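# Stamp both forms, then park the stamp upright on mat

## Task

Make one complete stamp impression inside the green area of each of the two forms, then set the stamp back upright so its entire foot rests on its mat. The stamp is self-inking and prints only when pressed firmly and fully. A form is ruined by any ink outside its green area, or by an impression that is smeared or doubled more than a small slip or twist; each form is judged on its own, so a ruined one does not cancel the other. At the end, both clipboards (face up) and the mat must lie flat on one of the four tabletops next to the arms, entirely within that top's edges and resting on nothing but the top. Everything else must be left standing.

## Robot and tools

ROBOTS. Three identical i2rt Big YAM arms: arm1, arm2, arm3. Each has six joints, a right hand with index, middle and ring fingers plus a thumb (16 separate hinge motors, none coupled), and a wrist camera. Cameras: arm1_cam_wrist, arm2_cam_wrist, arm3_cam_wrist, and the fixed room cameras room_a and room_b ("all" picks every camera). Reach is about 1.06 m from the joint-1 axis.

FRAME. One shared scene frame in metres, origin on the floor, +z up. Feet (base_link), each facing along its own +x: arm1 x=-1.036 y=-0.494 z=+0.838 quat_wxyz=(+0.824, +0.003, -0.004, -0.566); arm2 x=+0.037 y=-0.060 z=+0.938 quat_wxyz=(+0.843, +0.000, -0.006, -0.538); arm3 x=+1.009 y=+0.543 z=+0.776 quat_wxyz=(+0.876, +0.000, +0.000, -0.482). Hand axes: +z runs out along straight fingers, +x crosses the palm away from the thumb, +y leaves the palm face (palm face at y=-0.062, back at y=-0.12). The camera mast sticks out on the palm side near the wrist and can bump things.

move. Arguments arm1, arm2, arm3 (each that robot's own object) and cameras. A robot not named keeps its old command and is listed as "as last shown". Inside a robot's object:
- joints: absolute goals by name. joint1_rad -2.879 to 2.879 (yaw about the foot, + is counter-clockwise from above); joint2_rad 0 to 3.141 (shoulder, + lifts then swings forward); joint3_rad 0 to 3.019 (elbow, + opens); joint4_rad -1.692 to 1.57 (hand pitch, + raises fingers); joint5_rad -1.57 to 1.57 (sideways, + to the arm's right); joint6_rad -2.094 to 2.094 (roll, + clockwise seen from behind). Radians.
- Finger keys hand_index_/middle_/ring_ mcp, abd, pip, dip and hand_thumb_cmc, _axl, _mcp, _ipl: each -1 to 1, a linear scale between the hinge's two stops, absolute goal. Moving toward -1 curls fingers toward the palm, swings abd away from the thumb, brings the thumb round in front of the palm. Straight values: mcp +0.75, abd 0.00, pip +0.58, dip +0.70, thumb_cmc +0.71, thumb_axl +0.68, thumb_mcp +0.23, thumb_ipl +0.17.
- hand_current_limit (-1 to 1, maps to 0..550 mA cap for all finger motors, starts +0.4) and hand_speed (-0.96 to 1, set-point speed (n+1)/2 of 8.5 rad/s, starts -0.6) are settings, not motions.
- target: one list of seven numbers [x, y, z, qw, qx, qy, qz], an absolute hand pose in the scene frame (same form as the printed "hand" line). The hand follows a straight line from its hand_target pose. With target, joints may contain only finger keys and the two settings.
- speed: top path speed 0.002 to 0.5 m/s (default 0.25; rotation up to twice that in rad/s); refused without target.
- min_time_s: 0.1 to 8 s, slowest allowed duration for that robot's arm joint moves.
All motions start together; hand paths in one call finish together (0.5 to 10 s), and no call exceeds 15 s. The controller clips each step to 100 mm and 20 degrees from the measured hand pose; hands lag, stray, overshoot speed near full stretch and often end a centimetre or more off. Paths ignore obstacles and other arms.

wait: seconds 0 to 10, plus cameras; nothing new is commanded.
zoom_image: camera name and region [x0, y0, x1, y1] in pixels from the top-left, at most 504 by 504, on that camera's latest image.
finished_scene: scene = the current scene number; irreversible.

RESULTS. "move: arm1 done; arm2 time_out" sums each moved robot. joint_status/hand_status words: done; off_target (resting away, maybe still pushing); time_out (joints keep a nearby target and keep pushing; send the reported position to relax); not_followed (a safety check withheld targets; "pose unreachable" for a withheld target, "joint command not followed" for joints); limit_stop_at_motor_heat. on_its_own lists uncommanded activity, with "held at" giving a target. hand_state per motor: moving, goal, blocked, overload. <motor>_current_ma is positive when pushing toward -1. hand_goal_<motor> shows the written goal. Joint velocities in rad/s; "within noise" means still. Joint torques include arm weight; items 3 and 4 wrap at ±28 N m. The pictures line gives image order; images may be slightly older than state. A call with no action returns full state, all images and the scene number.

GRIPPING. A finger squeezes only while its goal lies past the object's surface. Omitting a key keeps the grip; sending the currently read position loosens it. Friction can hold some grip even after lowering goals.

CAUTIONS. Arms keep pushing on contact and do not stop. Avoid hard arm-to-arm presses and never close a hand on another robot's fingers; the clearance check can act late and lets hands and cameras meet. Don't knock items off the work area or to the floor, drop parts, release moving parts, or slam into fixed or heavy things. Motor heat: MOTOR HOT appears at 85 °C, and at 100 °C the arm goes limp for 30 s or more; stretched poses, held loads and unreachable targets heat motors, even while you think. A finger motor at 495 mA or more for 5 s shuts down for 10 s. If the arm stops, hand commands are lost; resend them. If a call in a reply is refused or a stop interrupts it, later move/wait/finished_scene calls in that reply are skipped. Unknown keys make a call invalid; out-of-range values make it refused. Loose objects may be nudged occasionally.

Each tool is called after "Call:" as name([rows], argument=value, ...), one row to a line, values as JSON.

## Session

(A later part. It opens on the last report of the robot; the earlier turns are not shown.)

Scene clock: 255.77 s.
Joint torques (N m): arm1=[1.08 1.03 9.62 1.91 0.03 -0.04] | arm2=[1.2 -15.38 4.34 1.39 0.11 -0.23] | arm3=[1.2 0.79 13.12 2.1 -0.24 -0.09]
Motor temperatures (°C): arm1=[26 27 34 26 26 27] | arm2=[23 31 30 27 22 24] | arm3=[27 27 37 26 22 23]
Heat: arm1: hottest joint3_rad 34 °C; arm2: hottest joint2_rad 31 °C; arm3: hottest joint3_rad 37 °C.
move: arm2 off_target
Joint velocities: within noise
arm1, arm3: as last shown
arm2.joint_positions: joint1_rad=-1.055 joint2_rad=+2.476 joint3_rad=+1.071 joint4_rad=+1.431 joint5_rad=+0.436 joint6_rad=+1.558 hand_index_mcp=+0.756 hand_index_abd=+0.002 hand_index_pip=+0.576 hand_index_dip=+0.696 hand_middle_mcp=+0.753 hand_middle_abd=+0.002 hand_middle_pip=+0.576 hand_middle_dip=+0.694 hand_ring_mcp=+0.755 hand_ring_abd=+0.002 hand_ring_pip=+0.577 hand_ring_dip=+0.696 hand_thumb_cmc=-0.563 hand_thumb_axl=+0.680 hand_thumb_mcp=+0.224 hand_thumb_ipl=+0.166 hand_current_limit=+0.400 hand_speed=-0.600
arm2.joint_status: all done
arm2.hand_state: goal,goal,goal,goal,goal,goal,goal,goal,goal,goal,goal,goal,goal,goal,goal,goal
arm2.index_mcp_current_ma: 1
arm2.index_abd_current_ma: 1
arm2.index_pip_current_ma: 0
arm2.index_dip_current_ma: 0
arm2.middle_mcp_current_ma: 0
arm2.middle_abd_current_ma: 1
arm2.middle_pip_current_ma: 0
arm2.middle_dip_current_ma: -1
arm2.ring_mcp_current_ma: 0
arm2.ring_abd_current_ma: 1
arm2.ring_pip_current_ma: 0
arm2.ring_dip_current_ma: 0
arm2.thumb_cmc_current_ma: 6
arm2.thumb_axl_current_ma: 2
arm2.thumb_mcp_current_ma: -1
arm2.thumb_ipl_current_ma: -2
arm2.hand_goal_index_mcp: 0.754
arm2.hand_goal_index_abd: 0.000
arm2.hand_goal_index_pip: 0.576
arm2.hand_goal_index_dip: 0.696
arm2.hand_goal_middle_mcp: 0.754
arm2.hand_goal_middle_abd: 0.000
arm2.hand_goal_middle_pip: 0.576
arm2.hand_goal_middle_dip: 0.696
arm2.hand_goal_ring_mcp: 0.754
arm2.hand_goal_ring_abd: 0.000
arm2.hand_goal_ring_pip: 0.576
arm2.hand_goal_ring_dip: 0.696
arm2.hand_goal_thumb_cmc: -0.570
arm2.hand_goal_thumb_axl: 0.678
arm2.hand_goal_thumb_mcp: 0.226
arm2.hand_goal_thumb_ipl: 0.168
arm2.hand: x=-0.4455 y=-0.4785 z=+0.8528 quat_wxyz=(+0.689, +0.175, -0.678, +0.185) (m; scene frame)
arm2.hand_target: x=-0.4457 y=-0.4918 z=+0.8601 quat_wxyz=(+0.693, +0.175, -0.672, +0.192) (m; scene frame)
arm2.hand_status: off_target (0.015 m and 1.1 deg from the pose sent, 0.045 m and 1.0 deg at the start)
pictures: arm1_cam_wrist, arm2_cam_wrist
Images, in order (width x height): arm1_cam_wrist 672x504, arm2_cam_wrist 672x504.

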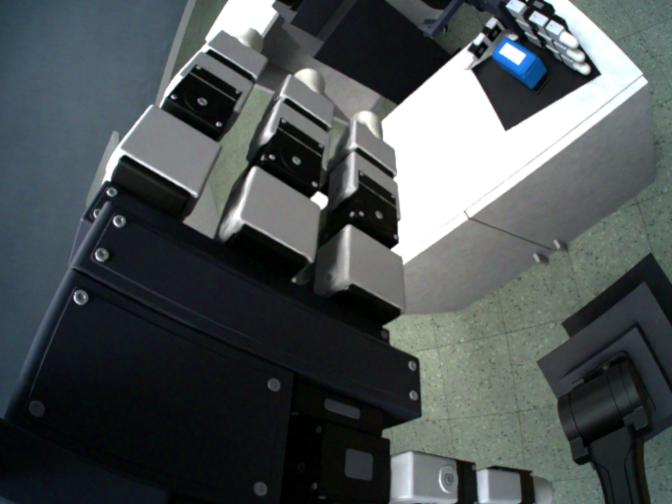

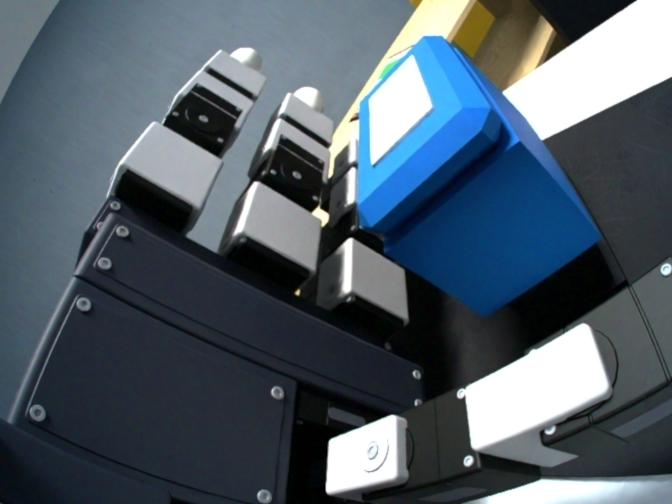

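Call:
move(arm2={"target": [-0.43, -0.49, 1.10, 0.6934, 0.1745, -0.6725, 0.1917], "speed": 0.2})

Call:
move(arm2={"joints": {"joint2_rad": 0.8, "joint3_rad": 1.1, "joint4_rad": -0.6, "joint5_rad": 0.0}, "min_time_s": 4}, arm1={"joints": {"hand_thumb_cmc": -0.57}}, cameras=["arm1_cam_wrist", "room_a", "room_b"])

Call:
zoom_image(camera="arm1_cam_wrist", region=[440, 0, 672, 150])

Scene clock: 264.50 s.
Joint torques (N m): arm1=[1.03 0.97 9.63 1.89 0.03 -0.04] | arm2=[1.49 -13.1 5.89 1.4 0.1 -0.25] | arm3=[0.79 1.2 13 2.14 -0.2 -0.12]
Motor temperatures (°C): arm1=[26 27 34 26 26 27] | arm2=[23 31 29 27 22 24] | arm3=[27 27 37 26 22 23]
Heat: arm1: hottest joint3_rad 34 °C; arm2: hottest joint2_rad 31 °C; arm3: hottest joint3_rad 37 °C.
move: arm2 done
Joint velocities: within noise
arm1, arm3: as last shown
arm2.joint_positions: joint1_rad=-1.028 joint2_rad=+1.843 joint3_rad=+0.937 joint4_rad=+0.959 joint5_rad=+0.465 joint6_rad=+1.558 hand_index_mcp=+0.756 hand_index_abd=+0.002 hand_index_pip=+0.576 hand_index_dip=+0.696 hand_middle_mcp=+0.753 hand_middle_abd=+0.002 hand_middle_pip=+0.576 hand_middle_dip=+0.694 hand_ring_mcp=+0.755 hand_ring_abd=+0.002 hand_ring_pip=+0.577 hand_ring_dip=+0.696 hand_thumb_cmc=-0.563 hand_thumb_axl=+0.680 hand_thumb_mcp=+0.224 hand_thumb_ipl=+0.166 hand_current_limit=+0.400 hand_speed=-0.600
arm2.joint_status: not commanded
arm2.hand_state: goal,goal,goal,goal,goal,goal,goal,goal,goal,goal,goal,goal,goal,goal,goal,goal
arm2.index_mcp_current_ma: 1
arm2.index_abd_current_ma: 1
arm2.index_pip_current_ma: 0
arm2.index_dip_current_ma: 0
arm2.middle_mcp_current_ma: 0
arm2.middle_abd_current_ma: 1
arm2.middle_pip_current_ma: 0
arm2.middle_dip_current_ma: -1
arm2.ring_mcp_current_ma: 0
arm2.ring_abd_current_ma: 1
arm2.ring_pip_current_ma: 0
arm2.ring_dip_current_ma: 0
arm2.thumb_cmc_current_ma: 6
arm2.thumb_axl_current_ma: 2
arm2.thumb_mcp_current_ma: -1
arm2.thumb_ipl_current_ma: -2
arm2.hand_goal_index_mcp: 0.754
arm2.hand_goal_index_abd: 0.000
arm2.hand_goal_index_pip: 0.576
arm2.hand_goal_index_dip: 0.696
arm2.hand_goal_middle_mcp: 0.754
arm2.hand_goal_middle_abd: 0.000
arm2.hand_goal_middle_pip: 0.576
arm2.hand_goal_middle_dip: 0.696
arm2.hand_goal_ring_mcp: 0.754
arm2.hand_goal_ring_abd: 0.000
arm2.hand_goal_ring_pip: 0.576
arm2.hand_goal_ring_dip: 0.696
arm2.hand_goal_thumb_cmc: -0.570
arm2.hand_goal_thumb_axl: 0.678
arm2.hand_goal_thumb_mcp: 0.226
arm2.hand_goal_thumb_ipl: 0.168
arm2.hand: x=-0.4375 y=-0.4842 z=+1.0997 quat_wxyz=(+0.696, +0.168, -0.672, +0.190) (m; scene frame)
arm2.hand_target: x=-0.4300 y=-0.4899 z=+1.0999 quat_wxyz=(+0.693, +0.175, -0.672, +0.192) (m; scene frame)
arm2.hand_status: done (0.009 m and 0.8 deg from the pose sent, 0.248 m and 1.1 deg at the start)
pictures: none

Scene clock: 269.10 s.
Joint torques (N m): arm1=[1.08 0.97 9.63 1.92 0.06 -0.1] | arm2=[1.26 -2.67 12.82 1.52 -0.13 -0.24] | arm3=[1.32 1.2 13.03 2.13 -0.25 -0.12]
Motor temperatures (°C): arm1=[26 27 34 26 26 27] | arm2=[23 31 30 27 22 24] | arm3=[27 27 38 26 22 23]
Heat: arm1: hottest joint3_rad 34 °C; arm2: hottest joint2_rad 31 °C; arm3: hottest joint3_rad 38 °C.
move: arm1 done; arm2 done
Joint velocities: within noise
arm1.joint_positions: joint1_rad=+1.491 joint2_rad=+0.596 joint3_rad=+1.412 joint4_rad=-1.322 joint5_rad=+0.085 joint6_rad=+1.563 hand_index_mcp=+0.755 hand_index_abd=+0.001 hand_index_pip=+0.577 hand_index_dip=+0.696 hand_middle_mcp=+0.755 hand_middle_abd=+0.001 hand_middle_pip=+0.577 hand_middle_dip=+0.696 hand_ring_mcp=+0.755 hand_ring_abd=+0.001 hand_ring_pip=+0.577 hand_ring_dip=+0.696 hand_thumb_cmc=-0.552 hand_thumb_axl=+0.677 hand_thumb_mcp=+0.226 hand_thumb_ipl=+0.168 hand_current_limit=+0.400 hand_speed=-0.600
arm1.joint_status: all done
arm1.hand_state: goal,goal,goal,goal,goal,goal,goal,goal,goal,goal,goal,goal,goal,goal,goal,goal
arm1.index_mcp_current_ma: 1
arm1.index_abd_current_ma: 1
arm1.index_pip_current_ma: 1
arm1.index_dip_current_ma: 0
arm1.middle_mcp_current_ma: 1
arm1.middle_abd_current_ma: 1
arm1.middle_pip_current_ma: 1
arm1.middle_dip_current_ma: 0
arm1.ring_mcp_current_ma: 1
arm1.ring_abd_current_ma: 1
arm1.ring_pip_current_ma: 1
arm1.ring_dip_current_ma: 0
arm1.thumb_cmc_current_ma: 48
arm1.thumb_axl_current_ma: -1
arm1.thumb_mcp_current_ma: 0
arm1.thumb_ipl_current_ma: 0
arm1.hand_goal_index_mcp: 0.754
arm1.hand_goal_index_abd: 0.000
arm1.hand_goal_index_pip: 0.576
arm1.hand_goal_index_dip: 0.696
arm1.hand_goal_middle_mcp: 0.754
arm1.hand_goal_middle_abd: 0.000
arm1.hand_goal_middle_pip: 0.576
arm1.hand_goal_middle_dip: 0.696
arm1.hand_goal_ring_mcp: 0.754
arm1.hand_goal_ring_abd: 0.000
arm1.hand_goal_ring_pip: 0.576
arm1.hand_goal_ring_dip: 0.696
arm1.hand_goal_thumb_cmc: -0.570
arm1.hand_goal_thumb_axl: 0.678
arm1.hand_goal_thumb_mcp: 0.226
arm1.hand_goal_thumb_ipl: 0.168
arm1.hand: x=-0.8141 y=-0.5320 z=+1.3829 quat_wxyz=(-0.034, +0.852, +0.105, +0.512) (m; scene frame)
arm1.hand_target: x=-0.8162 y=-0.5304 z=+1.3947 quat_wxyz=(-0.041, +0.844, +0.104, +0.524) (m; scene frame)
arm1.hand_status: not commanded
arm2.joint_positions: joint1_rad=-1.028 joint2_rad=+0.805 joint3_rad=+1.048 joint4_rad=-0.591 joint5_rad=+0.004 joint6_rad=+1.558 hand_index_mcp=+0.756 hand_index_abd=+0.002 hand_index_pip=+0.576 hand_index_dip=+0.696 hand_middle_mcp=+0.753 hand_middle_abd=+0.002 hand_middle_pip=+0.576 hand_middle_dip=+0.694 hand_ring_mcp=+0.755 hand_ring_abd=+0.002 hand_ring_pip=+0.577 hand_ring_dip=+0.696 hand_thumb_cmc=-0.563 hand_thumb_axl=+0.680 hand_thumb_mcp=+0.224 hand_thumb_ipl=+0.166 hand_current_limit=+0.400 hand_speed=-0.600
arm2.joint_status: all done
arm2.hand_state: goal,goal,goal,goal,goal,goal,goal,goal,goal,goal,goal,goal,goal,goal,goal,goal
arm2.index_mcp_current_ma: 1
arm2.index_abd_current_ma: 1
arm2.index_pip_current_ma: 0
arm2.index_dip_current_ma: 0
arm2.middle_mcp_current_ma: 0
arm2.middle_abd_current_ma: 1
arm2.middle_pip_current_ma: 0
arm2.middle_dip_current_ma: -1
arm2.ring_mcp_current_ma: 0
arm2.ring_abd_current_ma: 1
arm2.ring_pip_current_ma: 0
arm2.ring_dip_current_ma: 0
arm2.thumb_cmc_current_ma: 6
arm2.thumb_axl_current_ma: 2
arm2.thumb_mcp_current_ma: -1
arm2.thumb_ipl_current_ma: -2
arm2.hand_goal_index_mcp: 0.754
arm2.hand_goal_index_abd: 0.000
arm2.hand_goal_index_pip: 0.576
arm2.hand_goal_index_dip: 0.696
arm2.hand_goal_middle_mcp: 0.754
arm2.hand_goal_middle_abd: 0.000
arm2.hand_goal_middle_pip: 0.576
arm2.hand_goal_middle_dip: 0.696
arm2.hand_goal_ring_mcp: 0.754
arm2.hand_goal_ring_abd: 0.000
arm2.hand_goal_ring_pip: 0.576
arm2.hand_goal_ring_dip: 0.696
arm2.hand_goal_thumb_cmc: -0.570
arm2.hand_goal_thumb_axl: 0.678
arm2.hand_goal_thumb_mcp: 0.226
arm2.hand_goal_thumb_ipl: 0.168
arm2.hand: x=-0.2650 y=-0.3447 z=+1.3737 quat_wxyz=(+0.507, +0.385, -0.723, +0.269) (m; scene frame)
arm2.hand_target: x=-0.2590 y=-0.3476 z=+1.4051 quat_wxyz=(+0.522, +0.386, -0.706, +0.283) (m; scene frame)
arm2.hand_status: not commanded
arm3: as last shown
pictures: arm1_cam_wrist, room_a, room_b
Images, in order (width x height): arm1_cam_wrist 672x504, room_a 672x504, room_b 672x504.

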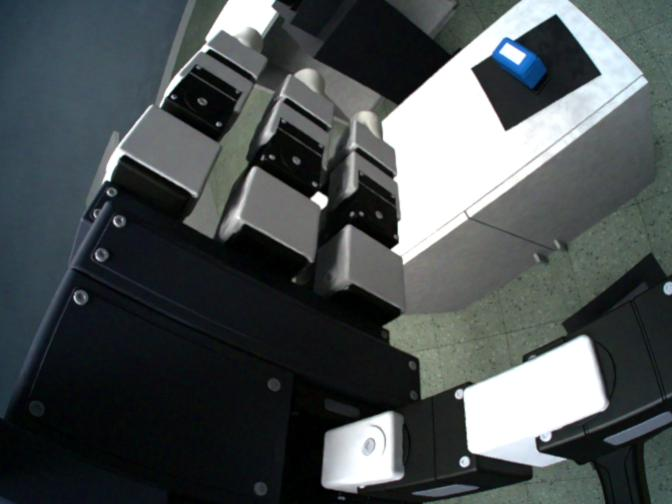

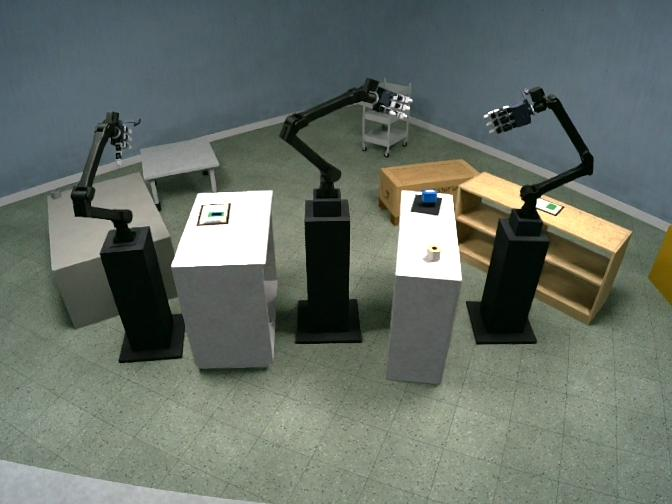

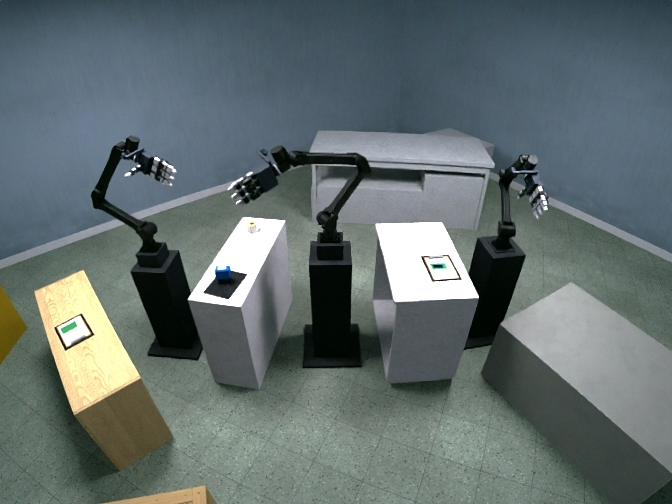

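Scaled by 2.172 from the camera's 672x504 image, which has a finer 960x720 frame.

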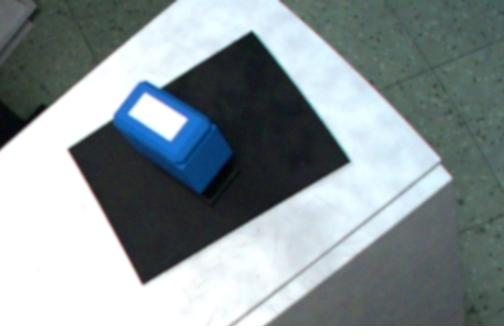

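Call:
move(arm2={"joints": {"joint1_rad": 0.2}, "min_time_s": 4})

Call:
move(arm1={"target": [-0.42, -0.45, 1.03, 0.1890, -0.6814, -0.1890, -0.6814], "speed": 0.2, "joints": {"hand_thumb_cmc": 0.3}}, cameras=["arm1_cam_wrist", "room_a", "room_b"])

Call:
zoom_image(camera="arm1_cam_wrist", region=[400, 150, 672, 450])

Scene clock: 274.43 s.
Joint torques (N m): arm1=[1.03 0.97 9.63 1.92 0.06 -0.1] | arm2=[0.97 -2.55 12.81 1.52 -0.05 -0.24] | arm3=[0.91 0.79 13.08 2.06 -0.23 -0.11]
Motor temperatures (°C): arm1=[26 27 34 26 26 27] | arm2=[23 30 32 27 22 24] | arm3=[27 27 38 26 22 23]
Heat: arm1: hottest joint3_rad 34 °C; arm2: hottest joint3_rad 32 °C; arm3: hottest joint3_rad 38 °C.
move: arm2 done
Joint velocities: within noise
arm1: as last shown
arm2.joint_positions: joint1_rad=+0.187 joint2_rad=+0.805 joint3_rad=+1.048 joint4_rad=-0.591 joint5_rad=+0.002 joint6_rad=+1.558 hand_index_mcp=+0.755 hand_index_abd=+0.002 hand_index_pip=+0.576 hand_index_dip=+0.696 hand_middle_mcp=+0.753 hand_middle_abd=+0.002 hand_middle_pip=+0.576 hand_middle_dip=+0.694 hand_ring_mcp=+0.755 hand_ring_abd=+0.002 hand_ring_pip=+0.577 hand_ring_dip=+0.696 hand_thumb_cmc=-0.563 hand_thumb_axl=+0.680 hand_thumb_mcp=+0.224 hand_thumb_ipl=+0.166 hand_current_limit=+0.400 hand_speed=-0.600
arm2.joint_status: all done
arm2.hand_state: goal,goal,goal,goal,goal,goal,goal,goal,goal,goal,goal,goal,goal,goal,goal,goal
arm2.index_mcp_current_ma: 1
arm2.index_abd_current_ma: 1
arm2.index_pip_current_ma: 0
arm2.index_dip_current_ma: 0
arm2.middle_mcp_current_ma: 0
arm2.middle_abd_current_ma: 1
arm2.middle_pip_current_ma: 0
arm2.middle_dip_current_ma: -1
arm2.ring_mcp_current_ma: 0
arm2.ring_abd_current_ma: 1
arm2.ring_pip_current_ma: 0
arm2.ring_dip_current_ma: 0
arm2.thumb_cmc_current_ma: 6
arm2.thumb_axl_current_ma: 2
arm2.thumb_mcp_current_ma: -1
arm2.thumb_ipl_current_ma: -2
arm2.hand_goal_index_mcp: 0.754
arm2.hand_goal_index_abd: 0.000
arm2.hand_goal_index_pip: 0.576
arm2.hand_goal_index_dip: 0.696
arm2.hand_goal_middle_mcp: 0.754
arm2.hand_goal_middle_abd: 0.000
arm2.hand_goal_middle_pip: 0.576
arm2.hand_goal_middle_dip: 0.696
arm2.hand_goal_ring_mcp: 0.754
arm2.hand_goal_ring_abd: 0.000
arm2.hand_goal_ring_pip: 0.576
arm2.hand_goal_ring_dip: 0.696
arm2.hand_goal_thumb_cmc: -0.570
arm2.hand_goal_thumb_axl: 0.678
arm2.hand_goal_thumb_mcp: 0.226
arm2.hand_goal_thumb_ipl: 0.168
arm2.hand: x=+0.1983 y=-0.4367 z=+1.3789 quat_wxyz=(+0.266, +0.727, -0.370, +0.513) (m; scene frame)
arm2.hand_target: x=+0.2017 y=-0.4321 z=+1.4103 quat_wxyz=(+0.272, +0.717, -0.357, +0.532) (m; scene frame)
arm2.hand_status: not commanded
arm3.joint_positions: joint1_rad=-0.317 joint2_rad=+0.607 joint3_rad=+1.243 joint4_rad=-1.193 joint5_rad=-0.237 joint6_rad=+1.481 hand_index_mcp=+0.754 hand_index_abd=+0.002 hand_index_pip=+0.577 hand_index_dip=+0.696 hand_middle_mcp=+0.751 hand_middle_abd=+0.005 hand_middle_pip=+0.575 hand_middle_dip=+0.696 hand_ring_mcp=+0.751 hand_ring_abd=+0.010 hand_ring_pip=+0.573 hand_ring_dip=+0.693 hand_thumb_cmc=+0.715 hand_thumb_axl=+0.677 hand_thumb_mcp=+0.226 hand_thumb_ipl=+0.168 hand_current_limit=+0.400 hand_speed=-0.600
arm3.joint_status: not commanded
arm3.hand_state: goal,goal,goal,goal,goal,goal,goal,goal,goal,goal,goal,goal,goal,goal,goal,goal
arm3.index_mcp_current_ma: 0
arm3.index_abd_current_ma: 0
arm3.index_pip_current_ma: 0
arm3.index_dip_current_ma: 0
arm3.middle_mcp_current_ma: 0
arm3.middle_abd_current_ma: 1
arm3.middle_pip_current_ma: 0
arm3.middle_dip_current_ma: 0
arm3.ring_mcp_current_ma: 0
arm3.ring_abd_current_ma: 2
arm3.ring_pip_current_ma: 0
arm3.ring_dip_current_ma: 0
arm3.thumb_cmc_current_ma: 0
arm3.thumb_axl_current_ma: 0
arm3.thumb_mcp_current_ma: 0
arm3.thumb_ipl_current_ma: 0
arm3.hand_goal_index_mcp: 0.754
arm3.hand_goal_index_abd: 0.000
arm3.hand_goal_index_pip: 0.576
arm3.hand_goal_index_dip: 0.696
arm3.hand_goal_middle_mcp: 0.754
arm3.hand_goal_middle_abd: 0.000
arm3.hand_goal_middle_pip: 0.576
arm3.hand_goal_middle_dip: 0.696
arm3.hand_goal_ring_mcp: 0.754
arm3.hand_goal_ring_abd: 0.000
arm3.hand_goal_ring_pip: 0.576
arm3.hand_goal_ring_dip: 0.696
arm3.hand_goal_thumb_cmc: 0.714
arm3.hand_goal_thumb_axl: 0.678
arm3.hand_goal_thumb_mcp: 0.226
arm3.hand_goal_thumb_ipl: 0.168
arm3.hand: x=+1.0328 y=+0.2686 z=+1.2535 quat_wxyz=(+0.234, +0.742, -0.455, +0.434) (m; scene frame)
arm3.hand_target: x=+1.0355 y=+0.2771 z=+1.2837 quat_wxyz=(+0.248, +0.737, -0.436, +0.453) (m; scene frame)
arm3.hand_status: not commanded
pictures: none

Scene clock: 278.07 s.
Joint torques (N m): arm1=[-0.32 -12.28 11.03 2.55 -0.16 -0.02] | arm2=[0.97 -2.49 12.81 1.52 -0.05 -0.24] | arm3=[0.73 0.97 13.09 1.92 -0.24 -0.12]
Motor temperatures (°C): arm1=[26 27 34 26 26 27] | arm2=[23 30 33 27 22 24] | arm3=[27 27 38 26 22 23]
Heat: arm1: hottest joint3_rad 34 °C; arm2: hottest joint3_rad 33 °C; arm3: hottest joint3_rad 38 °C.
move: arm1 off_target
Joint velocities: within noise
arm1.joint_positions: joint1_rad=+1.280 joint2_rad=+1.614 joint3_rad=+0.693 joint4_rad=+0.848 joint5_rad=-0.473 joint6_rad=+1.562 hand_index_mcp=+0.755 hand_index_abd=+0.002 hand_index_pip=+0.577 hand_index_dip=+0.696 hand_middle_mcp=+0.755 hand_middle_abd=+0.002 hand_middle_pip=+0.577 hand_middle_dip=+0.696 hand_ring_mcp=+0.755 hand_ring_abd=+0.002 hand_ring_pip=+0.577 hand_ring_dip=+0.696 hand_thumb_cmc=+0.302 hand_thumb_axl=+0.677 hand_thumb_mcp=+0.226 hand_thumb_ipl=+0.168 hand_current_limit=+0.400 hand_speed=-0.600
arm1.joint_status: all done
arm1.hand_state: goal,goal,goal,goal,goal,goal,goal,goal,goal,goal,goal,goal,goal,goal,goal,goal
arm1.index_mcp_current_ma: 1
arm1.index_abd_current_ma: 3
arm1.index_pip_current_ma: 1
arm1.index_dip_current_ma: 0
arm1.middle_mcp_current_ma: 1
arm1.middle_abd_current_ma: 2
arm1.middle_pip_current_ma: 1
arm1.middle_dip_current_ma: 0
arm1.ring_mcp_current_ma: 1
arm1.ring_abd_current_ma: 3
arm1.ring_pip_current_ma: 1
arm1.ring_dip_current_ma: 0
arm1.thumb_cmc_current_ma: 2
arm1.thumb_axl_current_ma: -1
arm1.thumb_mcp_current_ma: 0
arm1.thumb_ipl_current_ma: 0
arm1.hand_goal_index_mcp: 0.754
arm1.hand_goal_index_abd: 0.000
arm1.hand_goal_index_pip: 0.576
arm1.hand_goal_index_dip: 0.696
arm1.hand_goal_middle_mcp: 0.754
arm1.hand_goal_middle_abd: 0.000
arm1.hand_goal_middle_pip: 0.576
arm1.hand_goal_middle_dip: 0.696
arm1.hand_goal_ring_mcp: 0.754
arm1.hand_goal_ring_abd: 0.000
arm1.hand_goal_ring_pip: 0.576
arm1.hand_goal_ring_dip: 0.696
arm1.hand_goal_thumb_cmc: 0.300
arm1.hand_goal_thumb_axl: 0.678
arm1.hand_goal_thumb_mcp: 0.226
arm1.hand_goal_thumb_ipl: 0.168
arm1.hand: x=-0.4369 y=-0.4458 z=+1.0053 quat_wxyz=(-0.193, +0.701, +0.190, +0.660) (m; scene frame)
arm1.hand_target: x=-0.4216 y=-0.4501 z=+1.0303 quat_wxyz=(-0.189, +0.681, +0.189, +0.681) (m; scene frame)
arm1.hand_status: off_target (0.030 m and 3.4 deg from the pose sent, 0.535 m and 34.3 deg at the start)
arm2, arm3: as last shown
pictures: arm1_cam_wrist, room_a, room_b
Images, in order (width x height): arm1_cam_wrist 672x504, room_a 672x504, room_b 672x504.

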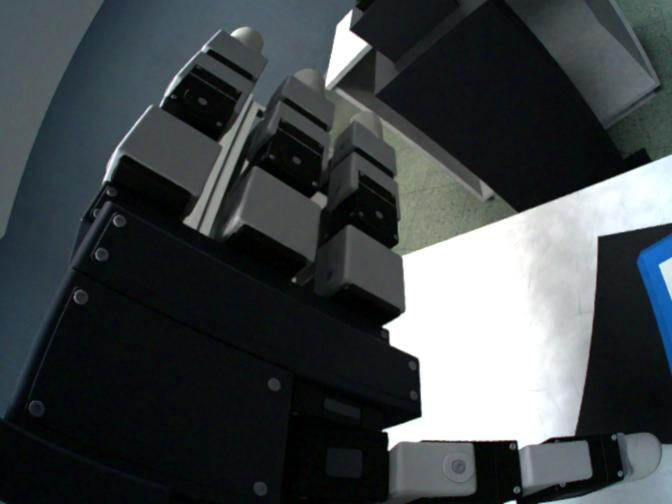

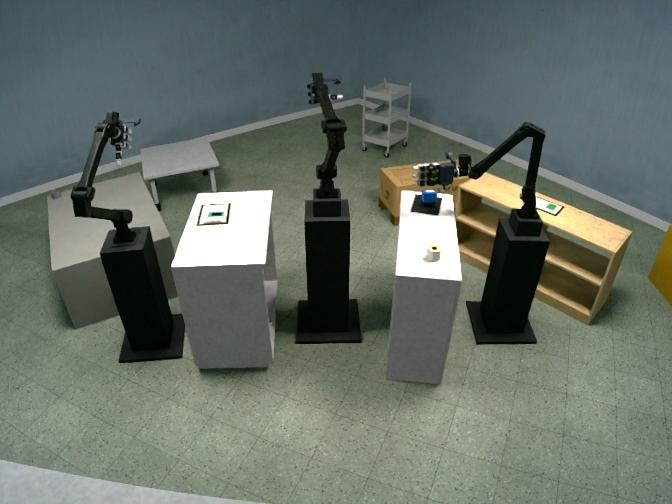

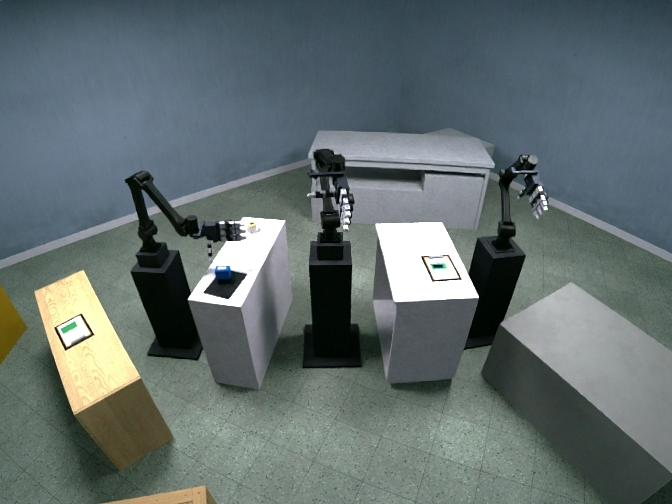

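Scaled by 1.680 from the camera's 672x504 image, which has a finer 960x720 frame.

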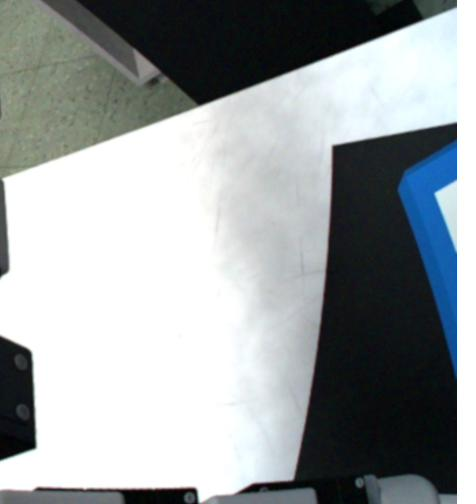

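Call:
move(arm1={"target": [-0.437, -0.515, 1.01, 0.2, -0.672, -0.178, -0.690], "speed": 0.12}, cameras=["arm1_cam_wrist", "room_a"])

Call:
zoom_image(camera="arm1_cam_wrist", region=[400, 150, 672, 450])

Scene clock: 280.53 s.
Joint torques (N m): arm1=[0.03 -12.34 7.12 2.51 -0.14 -0.13] | arm2=[1.03 -2.49 12.79 1.55 -0.05 -0.23] | arm3=[1.08 0.79 13.05 2.13 -0.22 -0.13]
Motor temperatures (°C): arm1=[26 27 34 26 26 27] | arm2=[23 30 34 27 22 24] | arm3=[27 27 38 26 22 23]
Heat: arm1: hottest joint3_rad 34 °C; arm2: hottest joint3_rad 34 °C; arm3: hottest joint3_rad 38 °C.
move: arm1 done
Joint velocities: arm1=[within noise] | arm2=[-0.005 -0.005 -0.046 -0.027 -0.066 -0.037] | arm3=[within noise]
arm1.joint_positions: joint1_rad=+1.117 joint2_rad=+1.655 joint3_rad=+0.675 joint4_rad=+0.988 joint5_rad=-0.629 joint6_rad=+1.608 hand_index_mcp=+0.755 hand_index_abd=+0.002 hand_index_pip=+0.577 hand_index_dip=+0.696 hand_middle_mcp=+0.755 hand_middle_abd=+0.002 hand_middle_pip=+0.577 hand_middle_dip=+0.696 hand_ring_mcp=+0.755 hand_ring_abd=+0.002 hand_ring_pip=+0.577 hand_ring_dip=+0.696 hand_thumb_cmc=+0.302 hand_thumb_axl=+0.677 hand_thumb_mcp=+0.226 hand_thumb_ipl=+0.168 hand_current_limit=+0.400 hand_speed=-0.600
arm1.joint_status: not commanded
arm1.hand_state: goal,goal,goal,goal,goal,goal,goal,goal,goal,goal,goal,goal,goal,goal,goal,goal
arm1.index_mcp_current_ma: 1
arm1.index_abd_current_ma: 3
arm1.index_pip_current_ma: 1
arm1.index_dip_current_ma: 0
arm1.middle_mcp_current_ma: 1
arm1.middle_abd_current_ma: 2
arm1.middle_pip_current_ma: 1
arm1.middle_dip_current_ma: 0
arm1.ring_mcp_current_ma: 1
arm1.ring_abd_current_ma: 3
arm1.ring_pip_current_ma: 1
arm1.ring_dip_current_ma: 0
arm1.thumb_cmc_current_ma: 3
arm1.thumb_axl_current_ma: -1
arm1.thumb_mcp_current_ma: 0
arm1.thumb_ipl_current_ma: 0
arm1.hand_goal_index_mcp: 0.754
arm1.hand_goal_index_abd: 0.000
arm1.hand_goal_index_pip: 0.576
arm1.hand_goal_index_dip: 0.696
arm1.hand_goal_middle_mcp: 0.754
arm1.hand_goal_middle_abd: 0.000
arm1.hand_goal_middle_pip: 0.576
arm1.hand_goal_middle_dip: 0.696
arm1.hand_goal_ring_mcp: 0.754
arm1.hand_goal_ring_abd: 0.000
arm1.hand_goal_ring_pip: 0.576
arm1.hand_goal_ring_dip: 0.696
arm1.hand_goal_thumb_cmc: 0.300
arm1.hand_goal_thumb_axl: 0.678
arm1.hand_goal_thumb_mcp: 0.226
arm1.hand_goal_thumb_ipl: 0.168
arm1.hand: x=-0.4382 y=-0.5123 z=+1.0056 quat_wxyz=(-0.201, +0.678, +0.179, +0.684) (m; scene frame)
arm1.hand_target: x=-0.4370 y=-0.5150 z=+1.0102 quat_wxyz=(-0.200, +0.672, +0.178, +0.690) (m; scene frame)
arm1.hand_status: done (0.005 m and 1.0 deg from the pose sent, 0.069 m and 5.1 deg at the start)
arm2, arm3: as last shown
pictures: arm1_cam_wrist, room_a
Images, in order (width x height): arm1_cam_wrist 672x504, room_a 672x504.

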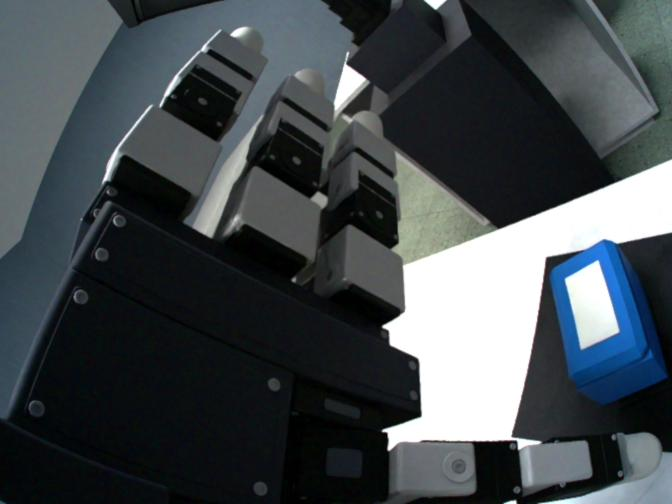

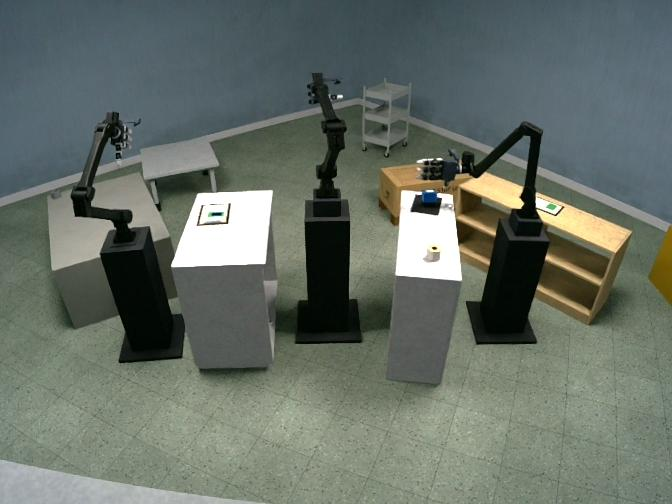

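Scaled by 1.680 from the camera's 672x504 image, which has a finer 960x720 frame.

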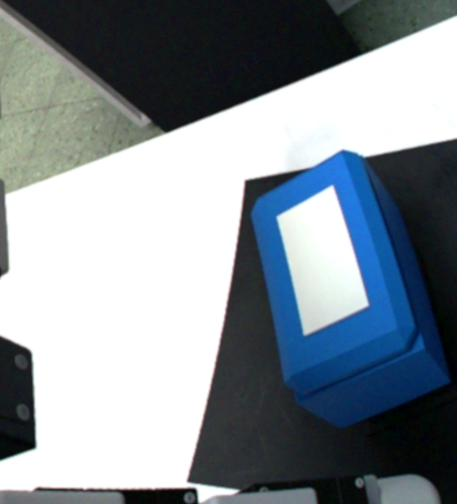

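Call:
move(arm1={"target": [-0.433, -0.487, 0.935, 0.1669, -0.6825, -0.1513, -0.6953], "speed": 0.12}, cameras=["arm1_cam_wrist"])

Call:
zoom_image(camera="arm1_cam_wrist", region=[400, 150, 672, 450])

Scene clock: 285.43 s.
Joint torques (N m): arm1=[0.91 -13.86 5.98 2.56 0.06 -0.2] | arm2=[1.03 -2.55 12.81 1.52 -0.05 -0.24] | arm3=[1.2 1.03 13.07 1.99 -0.24 -0.09]
Motor temperatures (°C): arm1=[26 27 33 26 26 27] | arm2=[23 30 35 27 22 24] | arm3=[27 27 38 26 22 23]
Heat: arm1: hottest joint3_rad 33 °C; arm2: hottest joint3_rad 35 °C; arm3: hottest joint3_rad 38 °C.
move: arm1 off_target
Joint velocities: within noise
arm1.joint_positions: joint1_rad=+1.214 joint2_rad=+1.884 joint3_rad=+0.659 joint4_rad=+1.208 joint5_rad=-0.438 joint6_rad=+1.606 hand_index_mcp=+0.755 hand_index_abd=+0.002 hand_index_pip=+0.577 hand_index_dip=+0.696 hand_middle_mcp=+0.755 hand_middle_abd=+0.002 hand_middle_pip=+0.577 hand_middle_dip=+0.696 hand_ring_mcp=+0.755 hand_ring_abd=+0.002 hand_ring_pip=+0.577 hand_ring_dip=+0.696 hand_thumb_cmc=+0.302 hand_thumb_axl=+0.677 hand_thumb_mcp=+0.226 hand_thumb_ipl=+0.168 hand_current_limit=+0.400 hand_speed=-0.600
arm1.joint_status: not commanded
arm1.hand_state: goal,goal,goal,goal,goal,goal,goal,goal,goal,goal,goal,goal,goal,goal,goal,goal
arm1.index_mcp_current_ma: 1
arm1.index_abd_current_ma: 3
arm1.index_pip_current_ma: 1
arm1.index_dip_current_ma: 0
arm1.middle_mcp_current_ma: 1
arm1.middle_abd_current_ma: 2
arm1.middle_pip_current_ma: 1
arm1.middle_dip_current_ma: 0
arm1.ring_mcp_current_ma: 1
arm1.ring_abd_current_ma: 3
arm1.ring_pip_current_ma: 1
arm1.ring_dip_current_ma: 0
arm1.thumb_cmc_current_ma: 3
arm1.thumb_axl_current_ma: -1
arm1.thumb_mcp_current_ma: 0
arm1.thumb_ipl_current_ma: 0
arm1.hand_goal_index_mcp: 0.754
arm1.hand_goal_index_abd: 0.000
arm1.hand_goal_index_pip: 0.576
arm1.hand_goal_index_dip: 0.696
arm1.hand_goal_middle_mcp: 0.754
arm1.hand_goal_middle_abd: 0.000
arm1.hand_goal_middle_pip: 0.576
arm1.hand_goal_middle_dip: 0.696
arm1.hand_goal_ring_mcp: 0.754
arm1.hand_goal_ring_abd: 0.000
arm1.hand_goal_ring_pip: 0.576
arm1.hand_goal_ring_dip: 0.696
arm1.hand_goal_thumb_cmc: 0.300
arm1.hand_goal_thumb_axl: 0.678
arm1.hand_goal_thumb_mcp: 0.226
arm1.hand_goal_thumb_ipl: 0.168
arm1.hand: x=-0.4371 y=-0.4908 z=+0.9250 quat_wxyz=(-0.170, +0.694, +0.144, +0.684) (m; scene frame)
arm1.hand_target: x=-0.4333 y=-0.4871 z=+0.9350 quat_wxyz=(-0.167, +0.683, +0.151, +0.695) (m; scene frame)
arm1.hand_status: off_target (0.011 m and 2.0 deg from the pose sent, 0.075 m and 5.2 deg at the start)
arm2, arm3: as last shown
pictures: arm1_cam_wrist
Images, in order (width x height): arm1_cam_wrist 672x504.

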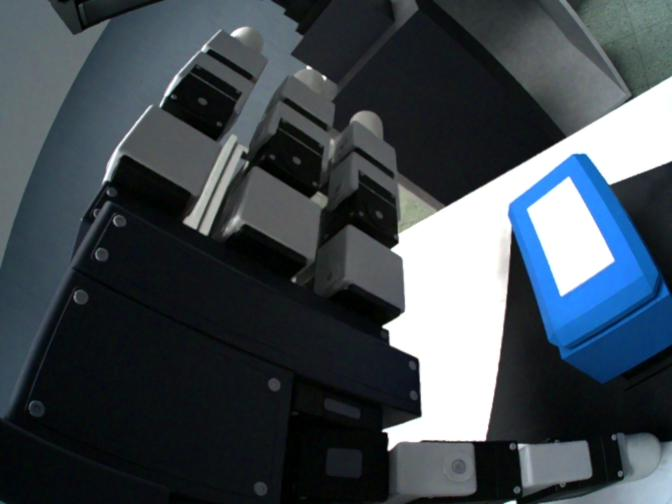

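Scaled by 1.680 from the camera's 672x504 image, which has a finer 960x720 frame.

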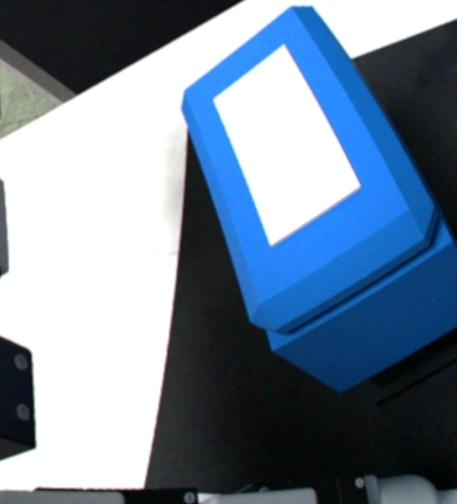

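Call:
move(arm1={"joints": {"hand_thumb_cmc": -0.57}})

Call:
move(arm1={"target": [-0.440, -0.491, 0.865, 0.1754, -0.6733, -0.1583, -0.7011], "speed": 0.1}, cameras=["arm1_cam_wrist", "room_a"])

Call:
zoom_image(camera="arm1_cam_wrist", region=[300, 50, 672, 400])

Call:
zoom_image(camera="room_a", region=[390, 160, 470, 230])

Scene clock: 287.93 s.
Joint torques (N m): arm1=[0.97 -13.8 6.01 2.58 0.07 -0.23] | arm2=[0.97 -2.55 12.81 1.54 -0.05 -0.24] | arm3=[1.32 0.73 13 1.99 -0.25 -0.11]
Motor temperatures (°C): arm1=[26 27 33 26 26 27] | arm2=[23 30 35 27 22 24] | arm3=[27 27 38 26 22 23]
Heat: arm1: hottest joint3_rad 33 °C; arm2: hottest joint3_rad 35 °C; arm3: hottest joint3_rad 38 °C.
move: arm1 done
Joint velocities: within noise
arm1.joint_positions: joint1_rad=+1.214 joint2_rad=+1.884 joint3_rad=+0.659 joint4_rad=+1.208 joint5_rad=-0.438 joint6_rad=+1.606 hand_index_mcp=+0.755 hand_index_abd=+0.002 hand_index_pip=+0.577 hand_index_dip=+0.696 hand_middle_mcp=+0.755 hand_middle_abd=+0.002 hand_middle_pip=+0.577 hand_middle_dip=+0.696 hand_ring_mcp=+0.755 hand_ring_abd=+0.002 hand_ring_pip=+0.577 hand_ring_dip=+0.696 hand_thumb_cmc=-0.550 hand_thumb_axl=+0.677 hand_thumb_mcp=+0.226 hand_thumb_ipl=+0.168 hand_current_limit=+0.400 hand_speed=-0.600
arm1.joint_status: all done
arm1.hand_state: goal,goal,goal,goal,goal,goal,goal,goal,goal,goal,goal,goal,goal,goal,goal,goal
arm1.index_mcp_current_ma: 1
arm1.index_abd_current_ma: 3
arm1.index_pip_current_ma: 1
arm1.index_dip_current_ma: 0
arm1.middle_mcp_current_ma: 1
arm1.middle_abd_current_ma: 2
arm1.middle_pip_current_ma: 1
arm1.middle_dip_current_ma: 0
arm1.ring_mcp_current_ma: 1
arm1.ring_abd_current_ma: 3
arm1.ring_pip_current_ma: 1
arm1.ring_dip_current_ma: 0
arm1.thumb_cmc_current_ma: 55
arm1.thumb_axl_current_ma: -1
arm1.thumb_mcp_current_ma: 0
arm1.thumb_ipl_current_ma: 0
arm1.hand_goal_index_mcp: 0.754
arm1.hand_goal_index_abd: 0.000
arm1.hand_goal_index_pip: 0.576
arm1.hand_goal_index_dip: 0.696
arm1.hand_goal_middle_mcp: 0.754
arm1.hand_goal_middle_abd: 0.000
arm1.hand_goal_middle_pip: 0.576
arm1.hand_goal_middle_dip: 0.696
arm1.hand_goal_ring_mcp: 0.754
arm1.hand_goal_ring_abd: 0.000
arm1.hand_goal_ring_pip: 0.576
arm1.hand_goal_ring_dip: 0.696
arm1.hand_goal_thumb_cmc: -0.570
arm1.hand_goal_thumb_axl: 0.678
arm1.hand_goal_thumb_mcp: 0.226
arm1.hand_goal_thumb_ipl: 0.168
arm1.hand: x=-0.4371 y=-0.4908 z=+0.9251 quat_wxyz=(-0.170, +0.694, +0.144, +0.684) (m; scene frame)
arm1.hand_target: x=-0.4333 y=-0.4871 z=+0.9350 quat_wxyz=(-0.167, +0.683, +0.151, +0.695) (m; scene frame)
arm1.hand_status: not commanded
arm2, arm3: as last shown
pictures: none

Scene clock: 289.43 s.
Joint torques (N m): arm1=[-0.38 -14.68 5.2 2.55 -0.15 -0.16] | arm2=[0.97 -2.55 12.81 1.52 -0.05 -0.24] | arm3=[1.14 1.14 12.97 2.02 -0.22 -0.11]
Motor temperatures (°C): arm1=[26 27 33 26 26 27] | arm2=[23 30 35 27 22 24] | arm3=[27 27 38 26 22 23]
Heat: arm1: hottest joint3_rad 33 °C; arm2: hottest joint3_rad 35 °C; arm3: hottest joint3_rad 38 °C.
move: arm1 off_target
Joint velocities: within noise
arm1.joint_positions: joint1_rad=+1.211 joint2_rad=+2.132 joint3_rad=+0.662 joint4_rad=+1.464 joint5_rad=-0.475 joint6_rad=+1.606 hand_index_mcp=+0.755 hand_index_abd=+0.002 hand_index_pip=+0.577 hand_index_dip=+0.696 hand_middle_mcp=+0.755 hand_middle_abd=+0.002 hand_middle_pip=+0.577 hand_middle_dip=+0.696 hand_ring_mcp=+0.755 hand_ring_abd=+0.002 hand_ring_pip=+0.577 hand_ring_dip=+0.696 hand_thumb_cmc=-0.551 hand_thumb_axl=+0.677 hand_thumb_mcp=+0.226 hand_thumb_ipl=+0.168 hand_current_limit=+0.400 hand_speed=-0.600
arm1.joint_status: not commanded
arm1.hand_state: goal,goal,goal,goal,goal,goal,goal,goal,goal,goal,goal,goal,goal,goal,goal,goal
arm1.index_mcp_current_ma: 1
arm1.index_abd_current_ma: 3
arm1.index_pip_current_ma: 1
arm1.index_dip_current_ma: 0
arm1.middle_mcp_current_ma: 1
arm1.middle_abd_current_ma: 2
arm1.middle_pip_current_ma: 1
arm1.middle_dip_current_ma: 0
arm1.ring_mcp_current_ma: 1
arm1.ring_abd_current_ma: 3
arm1.ring_pip_current_ma: 1
arm1.ring_dip_current_ma: 0
arm1.thumb_cmc_current_ma: 53
arm1.thumb_axl_current_ma: -1
arm1.thumb_mcp_current_ma: 0
arm1.thumb_ipl_current_ma: 0
arm1.hand_goal_index_mcp: 0.754
arm1.hand_goal_index_abd: 0.000
arm1.hand_goal_index_pip: 0.576
arm1.hand_goal_index_dip: 0.696
arm1.hand_goal_middle_mcp: 0.754
arm1.hand_goal_middle_abd: 0.000
arm1.hand_goal_middle_pip: 0.576
arm1.hand_goal_middle_dip: 0.696
arm1.hand_goal_ring_mcp: 0.754
arm1.hand_goal_ring_abd: 0.000
arm1.hand_goal_ring_pip: 0.576
arm1.hand_goal_ring_dip: 0.696
arm1.hand_goal_thumb_cmc: -0.570
arm1.hand_goal_thumb_axl: 0.678
arm1.hand_goal_thumb_mcp: 0.226
arm1.hand_goal_thumb_ipl: 0.168
arm1.hand: x=-0.4496 y=-0.4856 z=+0.8523 quat_wxyz=(-0.181, +0.688, +0.157, +0.685) (m; scene frame)
arm1.hand_target: x=-0.4405 y=-0.4910 z=+0.8652 quat_wxyz=(-0.175, +0.673, +0.158, +0.701) (m; scene frame)
arm1.hand_status: off_target (0.017 m and 2.6 deg from the pose sent, 0.060 m and 3.5 deg at the start)
arm2, arm3: as last shown
pictures: arm1_cam_wrist, room_a
Images, in order (width x height): arm1_cam_wrist 672x504, room_a 672x504.

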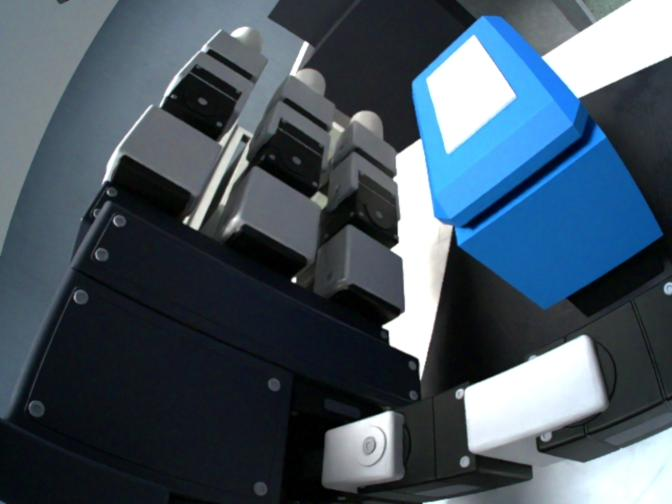

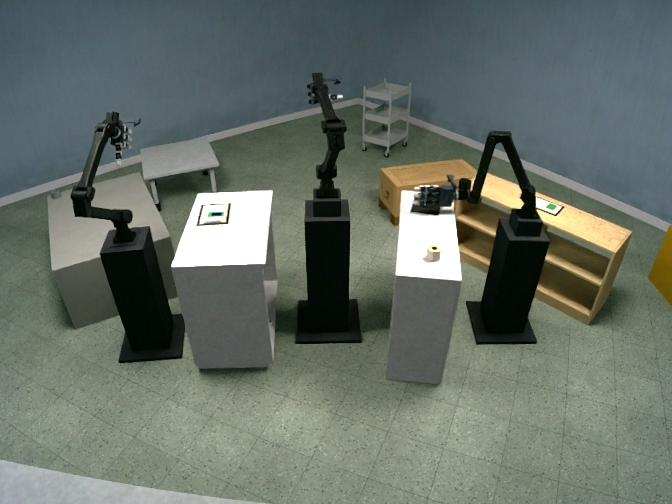

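Scaled by 1.355 from the camera's 672x504 image, which has a finer 960x720 frame.

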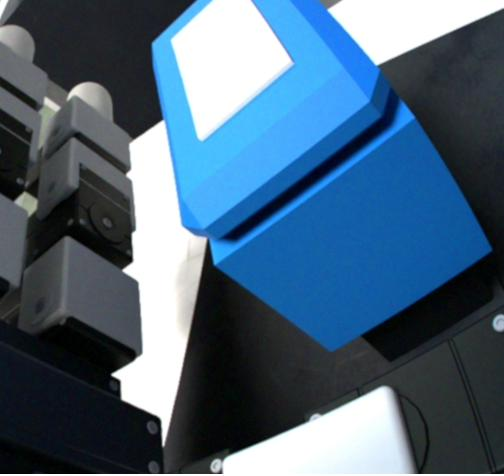

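Scaled by 6.300 from the camera's 672x504 image, which has a finer 960x720 frame.

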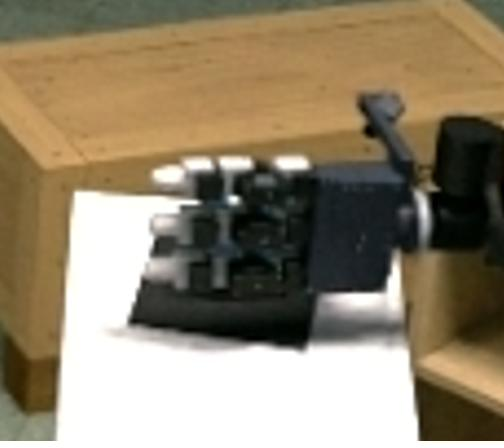

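Call:
move(arm1={"target": [-0.432, -0.508, 0.836, 0.1563, -0.6773, -0.14, -0.7056], "speed": 0.06}, cameras=["arm1_cam_wrist", "room_a"])

Call:
zoom_image(camera="room_a", region=[390, 160, 470, 230])

Scene clock: 292.23 s.
Joint torques (N m): arm1=[-0.32 -15.03 4.66 2.56 0.07 -0.18] | arm2=[0.97 -2.55 12.81 1.54 -0.05 -0.24] | arm3=[0.91 0.85 12.9 1.94 -0.25 -0.12]
Motor temperatures (°C): arm1=[26 27 33 26 26 27] | arm2=[23 29 36 27 22 24] | arm3=[27 27 38 26 22 23]
Heat: arm1: hottest joint3_rad 33 °C; arm2: hottest joint3_rad 36 °C; arm3: hottest joint3_rad 38 °C.
move: arm1 off_target
Joint velocities: within noise
arm1.joint_positions: joint1_rad=+1.195 joint2_rad=+2.228 joint3_rad=+0.713 joint4_rad=+1.513 joint5_rad=-0.442 joint6_rad=+1.606 hand_index_mcp=+0.755 hand_index_abd=+0.002 hand_index_pip=+0.577 hand_index_dip=+0.696 hand_middle_mcp=+0.755 hand_middle_abd=+0.002 hand_middle_pip=+0.577 hand_middle_dip=+0.696 hand_ring_mcp=+0.755 hand_ring_abd=+0.002 hand_ring_pip=+0.577 hand_ring_dip=+0.696 hand_thumb_cmc=-0.551 hand_thumb_axl=+0.677 hand_thumb_mcp=+0.226 hand_thumb_ipl=+0.168 hand_current_limit=+0.400 hand_speed=-0.600
arm1.joint_status: not commanded
arm1.hand_state: goal,goal,goal,goal,goal,goal,goal,goal,goal,goal,goal,goal,goal,goal,goal,goal
arm1.index_mcp_current_ma: 1
arm1.index_abd_current_ma: 3
arm1.index_pip_current_ma: 1
arm1.index_dip_current_ma: 0
arm1.middle_mcp_current_ma: 1
arm1.middle_abd_current_ma: 2
arm1.middle_pip_current_ma: 1
arm1.middle_dip_current_ma: 0
arm1.ring_mcp_current_ma: 1
arm1.ring_abd_current_ma: 3
arm1.ring_pip_current_ma: 1
arm1.ring_dip_current_ma: 0
arm1.thumb_cmc_current_ma: 53
arm1.thumb_axl_current_ma: -1
arm1.thumb_mcp_current_ma: 0
arm1.thumb_ipl_current_ma: 0
arm1.hand_goal_index_mcp: 0.754
arm1.hand_goal_index_abd: 0.000
arm1.hand_goal_index_pip: 0.576
arm1.hand_goal_index_dip: 0.696
arm1.hand_goal_middle_mcp: 0.754
arm1.hand_goal_middle_abd: 0.000
arm1.hand_goal_middle_pip: 0.576
arm1.hand_goal_middle_dip: 0.696
arm1.hand_goal_ring_mcp: 0.754
arm1.hand_goal_ring_abd: 0.000
arm1.hand_goal_ring_pip: 0.576
arm1.hand_goal_ring_dip: 0.696
arm1.hand_goal_thumb_cmc: -0.570
arm1.hand_goal_thumb_axl: 0.678
arm1.hand_goal_thumb_mcp: 0.226
arm1.hand_goal_thumb_ipl: 0.168
arm1.hand: x=-0.4402 y=-0.5017 z=+0.8258 quat_wxyz=(-0.164, +0.690, +0.140, +0.691) (m; scene frame)
arm1.hand_target: x=-0.4324 y=-0.5080 z=+0.8360 quat_wxyz=(-0.156, +0.677, +0.140, +0.705) (m; scene frame)
arm1.hand_status: off_target (0.015 m and 2.4 deg from the pose sent, 0.033 m and 4.3 deg at the start)
arm2, arm3: as last shown
pictures: arm1_cam_wrist, room_a
Images, in order (width x height): arm1_cam_wrist 672x504, room_a 672x504.

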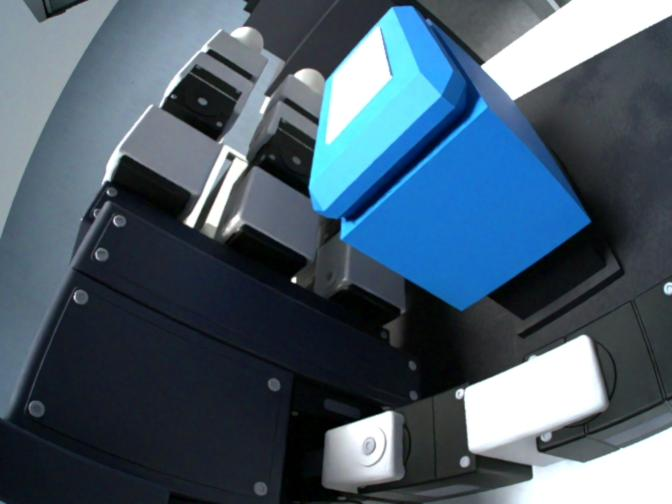

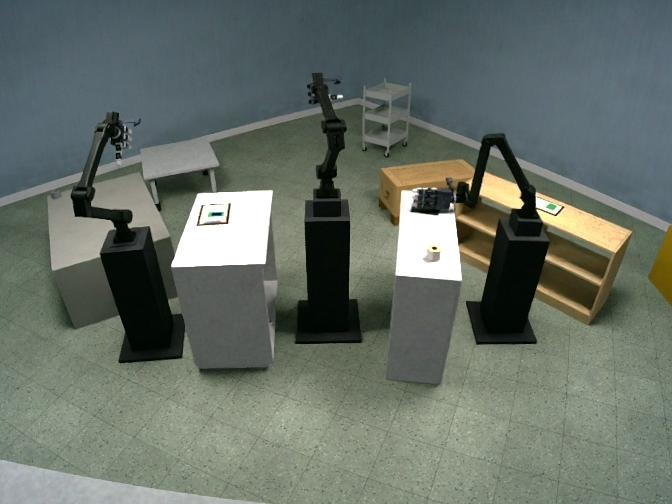

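Scaled by 6.300 from the camera's 672x504 image, which has a finer 960x720 frame.

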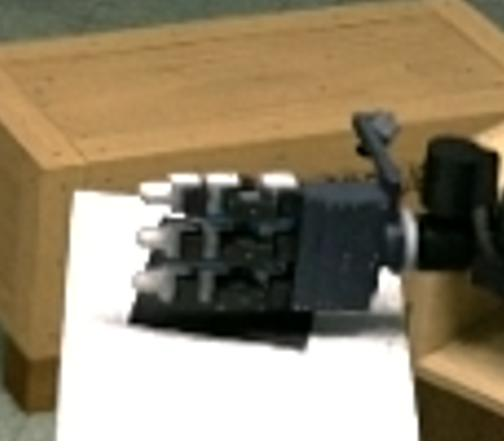

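Call:
move(arm1={"target": [-0.431, -0.537, 0.836, 0.1391, -0.6805, -0.1235, -0.7092], "speed": 0.05}, cameras=["arm1_cam_wrist", "room_a"])

Scene clock: 294.73 s.
Joint torques (N m): arm1=[-0.15 -15.03 4.86 2.32 0.07 -0.19] | arm2=[1.03 -2.55 12.81 1.54 -0.05 -0.24] | arm3=[1.26 0.97 12.96 1.98 -0.24 -0.13]
Motor temperatures (°C): arm1=[26 27 33 26 26 27] | arm2=[23 29 36 27 22 24] | arm3=[27 27 38 26 22 23]
Heat: arm1: hottest joint3_rad 33 °C; arm2: hottest joint3_rad 36 °C; arm3: hottest joint3_rad 38 °C.
move: arm1 off_target
Joint velocities: within noise
arm1.joint_positions: joint1_rad=+1.147 joint2_rad=+2.228 joint3_rad=+0.719 joint4_rad=+1.513 joint5_rad=-0.441 joint6_rad=+1.606 hand_index_mcp=+0.755 hand_index_abd=+0.002 hand_index_pip=+0.577 hand_index_dip=+0.696 hand_middle_mcp=+0.755 hand_middle_abd=+0.002 hand_middle_pip=+0.577 hand_middle_dip=+0.696 hand_ring_mcp=+0.755 hand_ring_abd=+0.002 hand_ring_pip=+0.577 hand_ring_dip=+0.696 hand_thumb_cmc=-0.551 hand_thumb_axl=+0.677 hand_thumb_mcp=+0.226 hand_thumb_ipl=+0.168 hand_current_limit=+0.400 hand_speed=-0.600
arm1.joint_status: not commanded
arm1.hand_state: goal,goal,goal,goal,goal,goal,goal,goal,goal,goal,goal,goal,goal,goal,goal,goal
arm1.index_mcp_current_ma: 1
arm1.index_abd_current_ma: 3
arm1.index_pip_current_ma: 1
arm1.index_dip_current_ma: 0
arm1.middle_mcp_current_ma: 2
arm1.middle_abd_current_ma: 2
arm1.middle_pip_current_ma: 1
arm1.middle_dip_current_ma: 0
arm1.ring_mcp_current_ma: 1
arm1.ring_abd_current_ma: 3
arm1.ring_pip_current_ma: 1
arm1.ring_dip_current_ma: 0
arm1.thumb_cmc_current_ma: 53
arm1.thumb_axl_current_ma: -1
arm1.thumb_mcp_current_ma: 0
arm1.thumb_ipl_current_ma: 0
arm1.hand_goal_index_mcp: 0.754
arm1.hand_goal_index_abd: 0.000
arm1.hand_goal_index_pip: 0.576
arm1.hand_goal_index_dip: 0.696
arm1.hand_goal_middle_mcp: 0.754
arm1.hand_goal_middle_abd: 0.000
arm1.hand_goal_middle_pip: 0.576
arm1.hand_goal_middle_dip: 0.696
arm1.hand_goal_ring_mcp: 0.754
arm1.hand_goal_ring_abd: 0.000
arm1.hand_goal_ring_pip: 0.576
arm1.hand_goal_ring_dip: 0.696
arm1.hand_goal_thumb_cmc: -0.570
arm1.hand_goal_thumb_axl: 0.678
arm1.hand_goal_thumb_mcp: 0.226
arm1.hand_goal_thumb_ipl: 0.168
arm1.hand: x=-0.4386 y=-0.5302 z=+0.8277 quat_wxyz=(-0.147, +0.691, +0.124, +0.697) (m; scene frame)
arm1.hand_target: x=-0.4313 y=-0.5370 z=+0.8362 quat_wxyz=(-0.139, +0.680, +0.124, +0.709) (m; scene frame)
arm1.hand_status: off_target (0.013 m and 2.0 deg from the pose sent, 0.038 m and 4.2 deg at the start)
arm2, arm3: as last shown
pictures: arm1_cam_wrist, room_a
Images, in order (width x height): arm1_cam_wrist 672x504, room_a 672x504.

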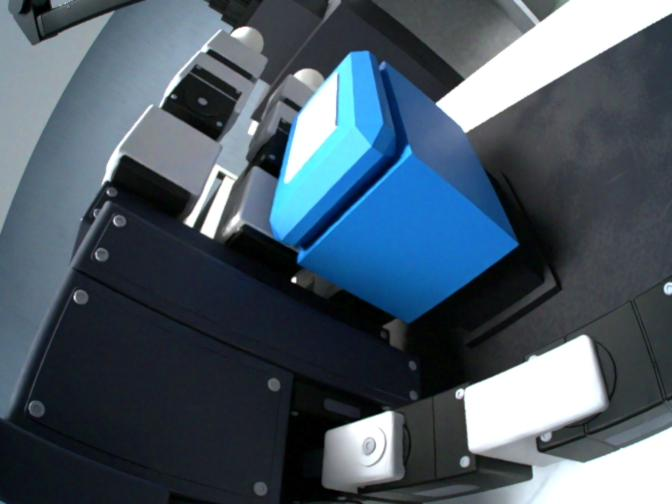

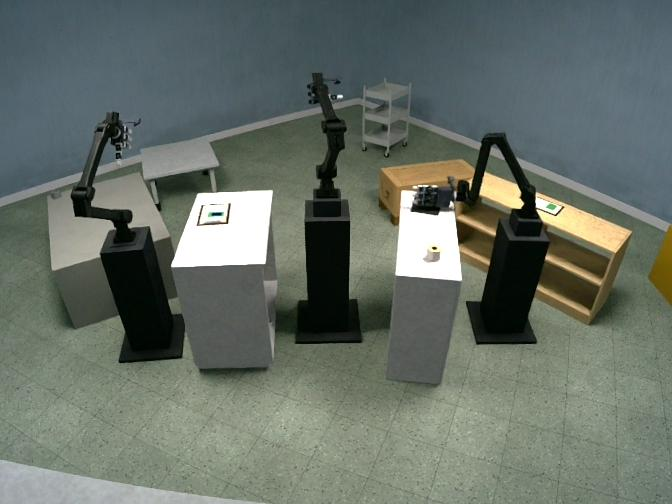

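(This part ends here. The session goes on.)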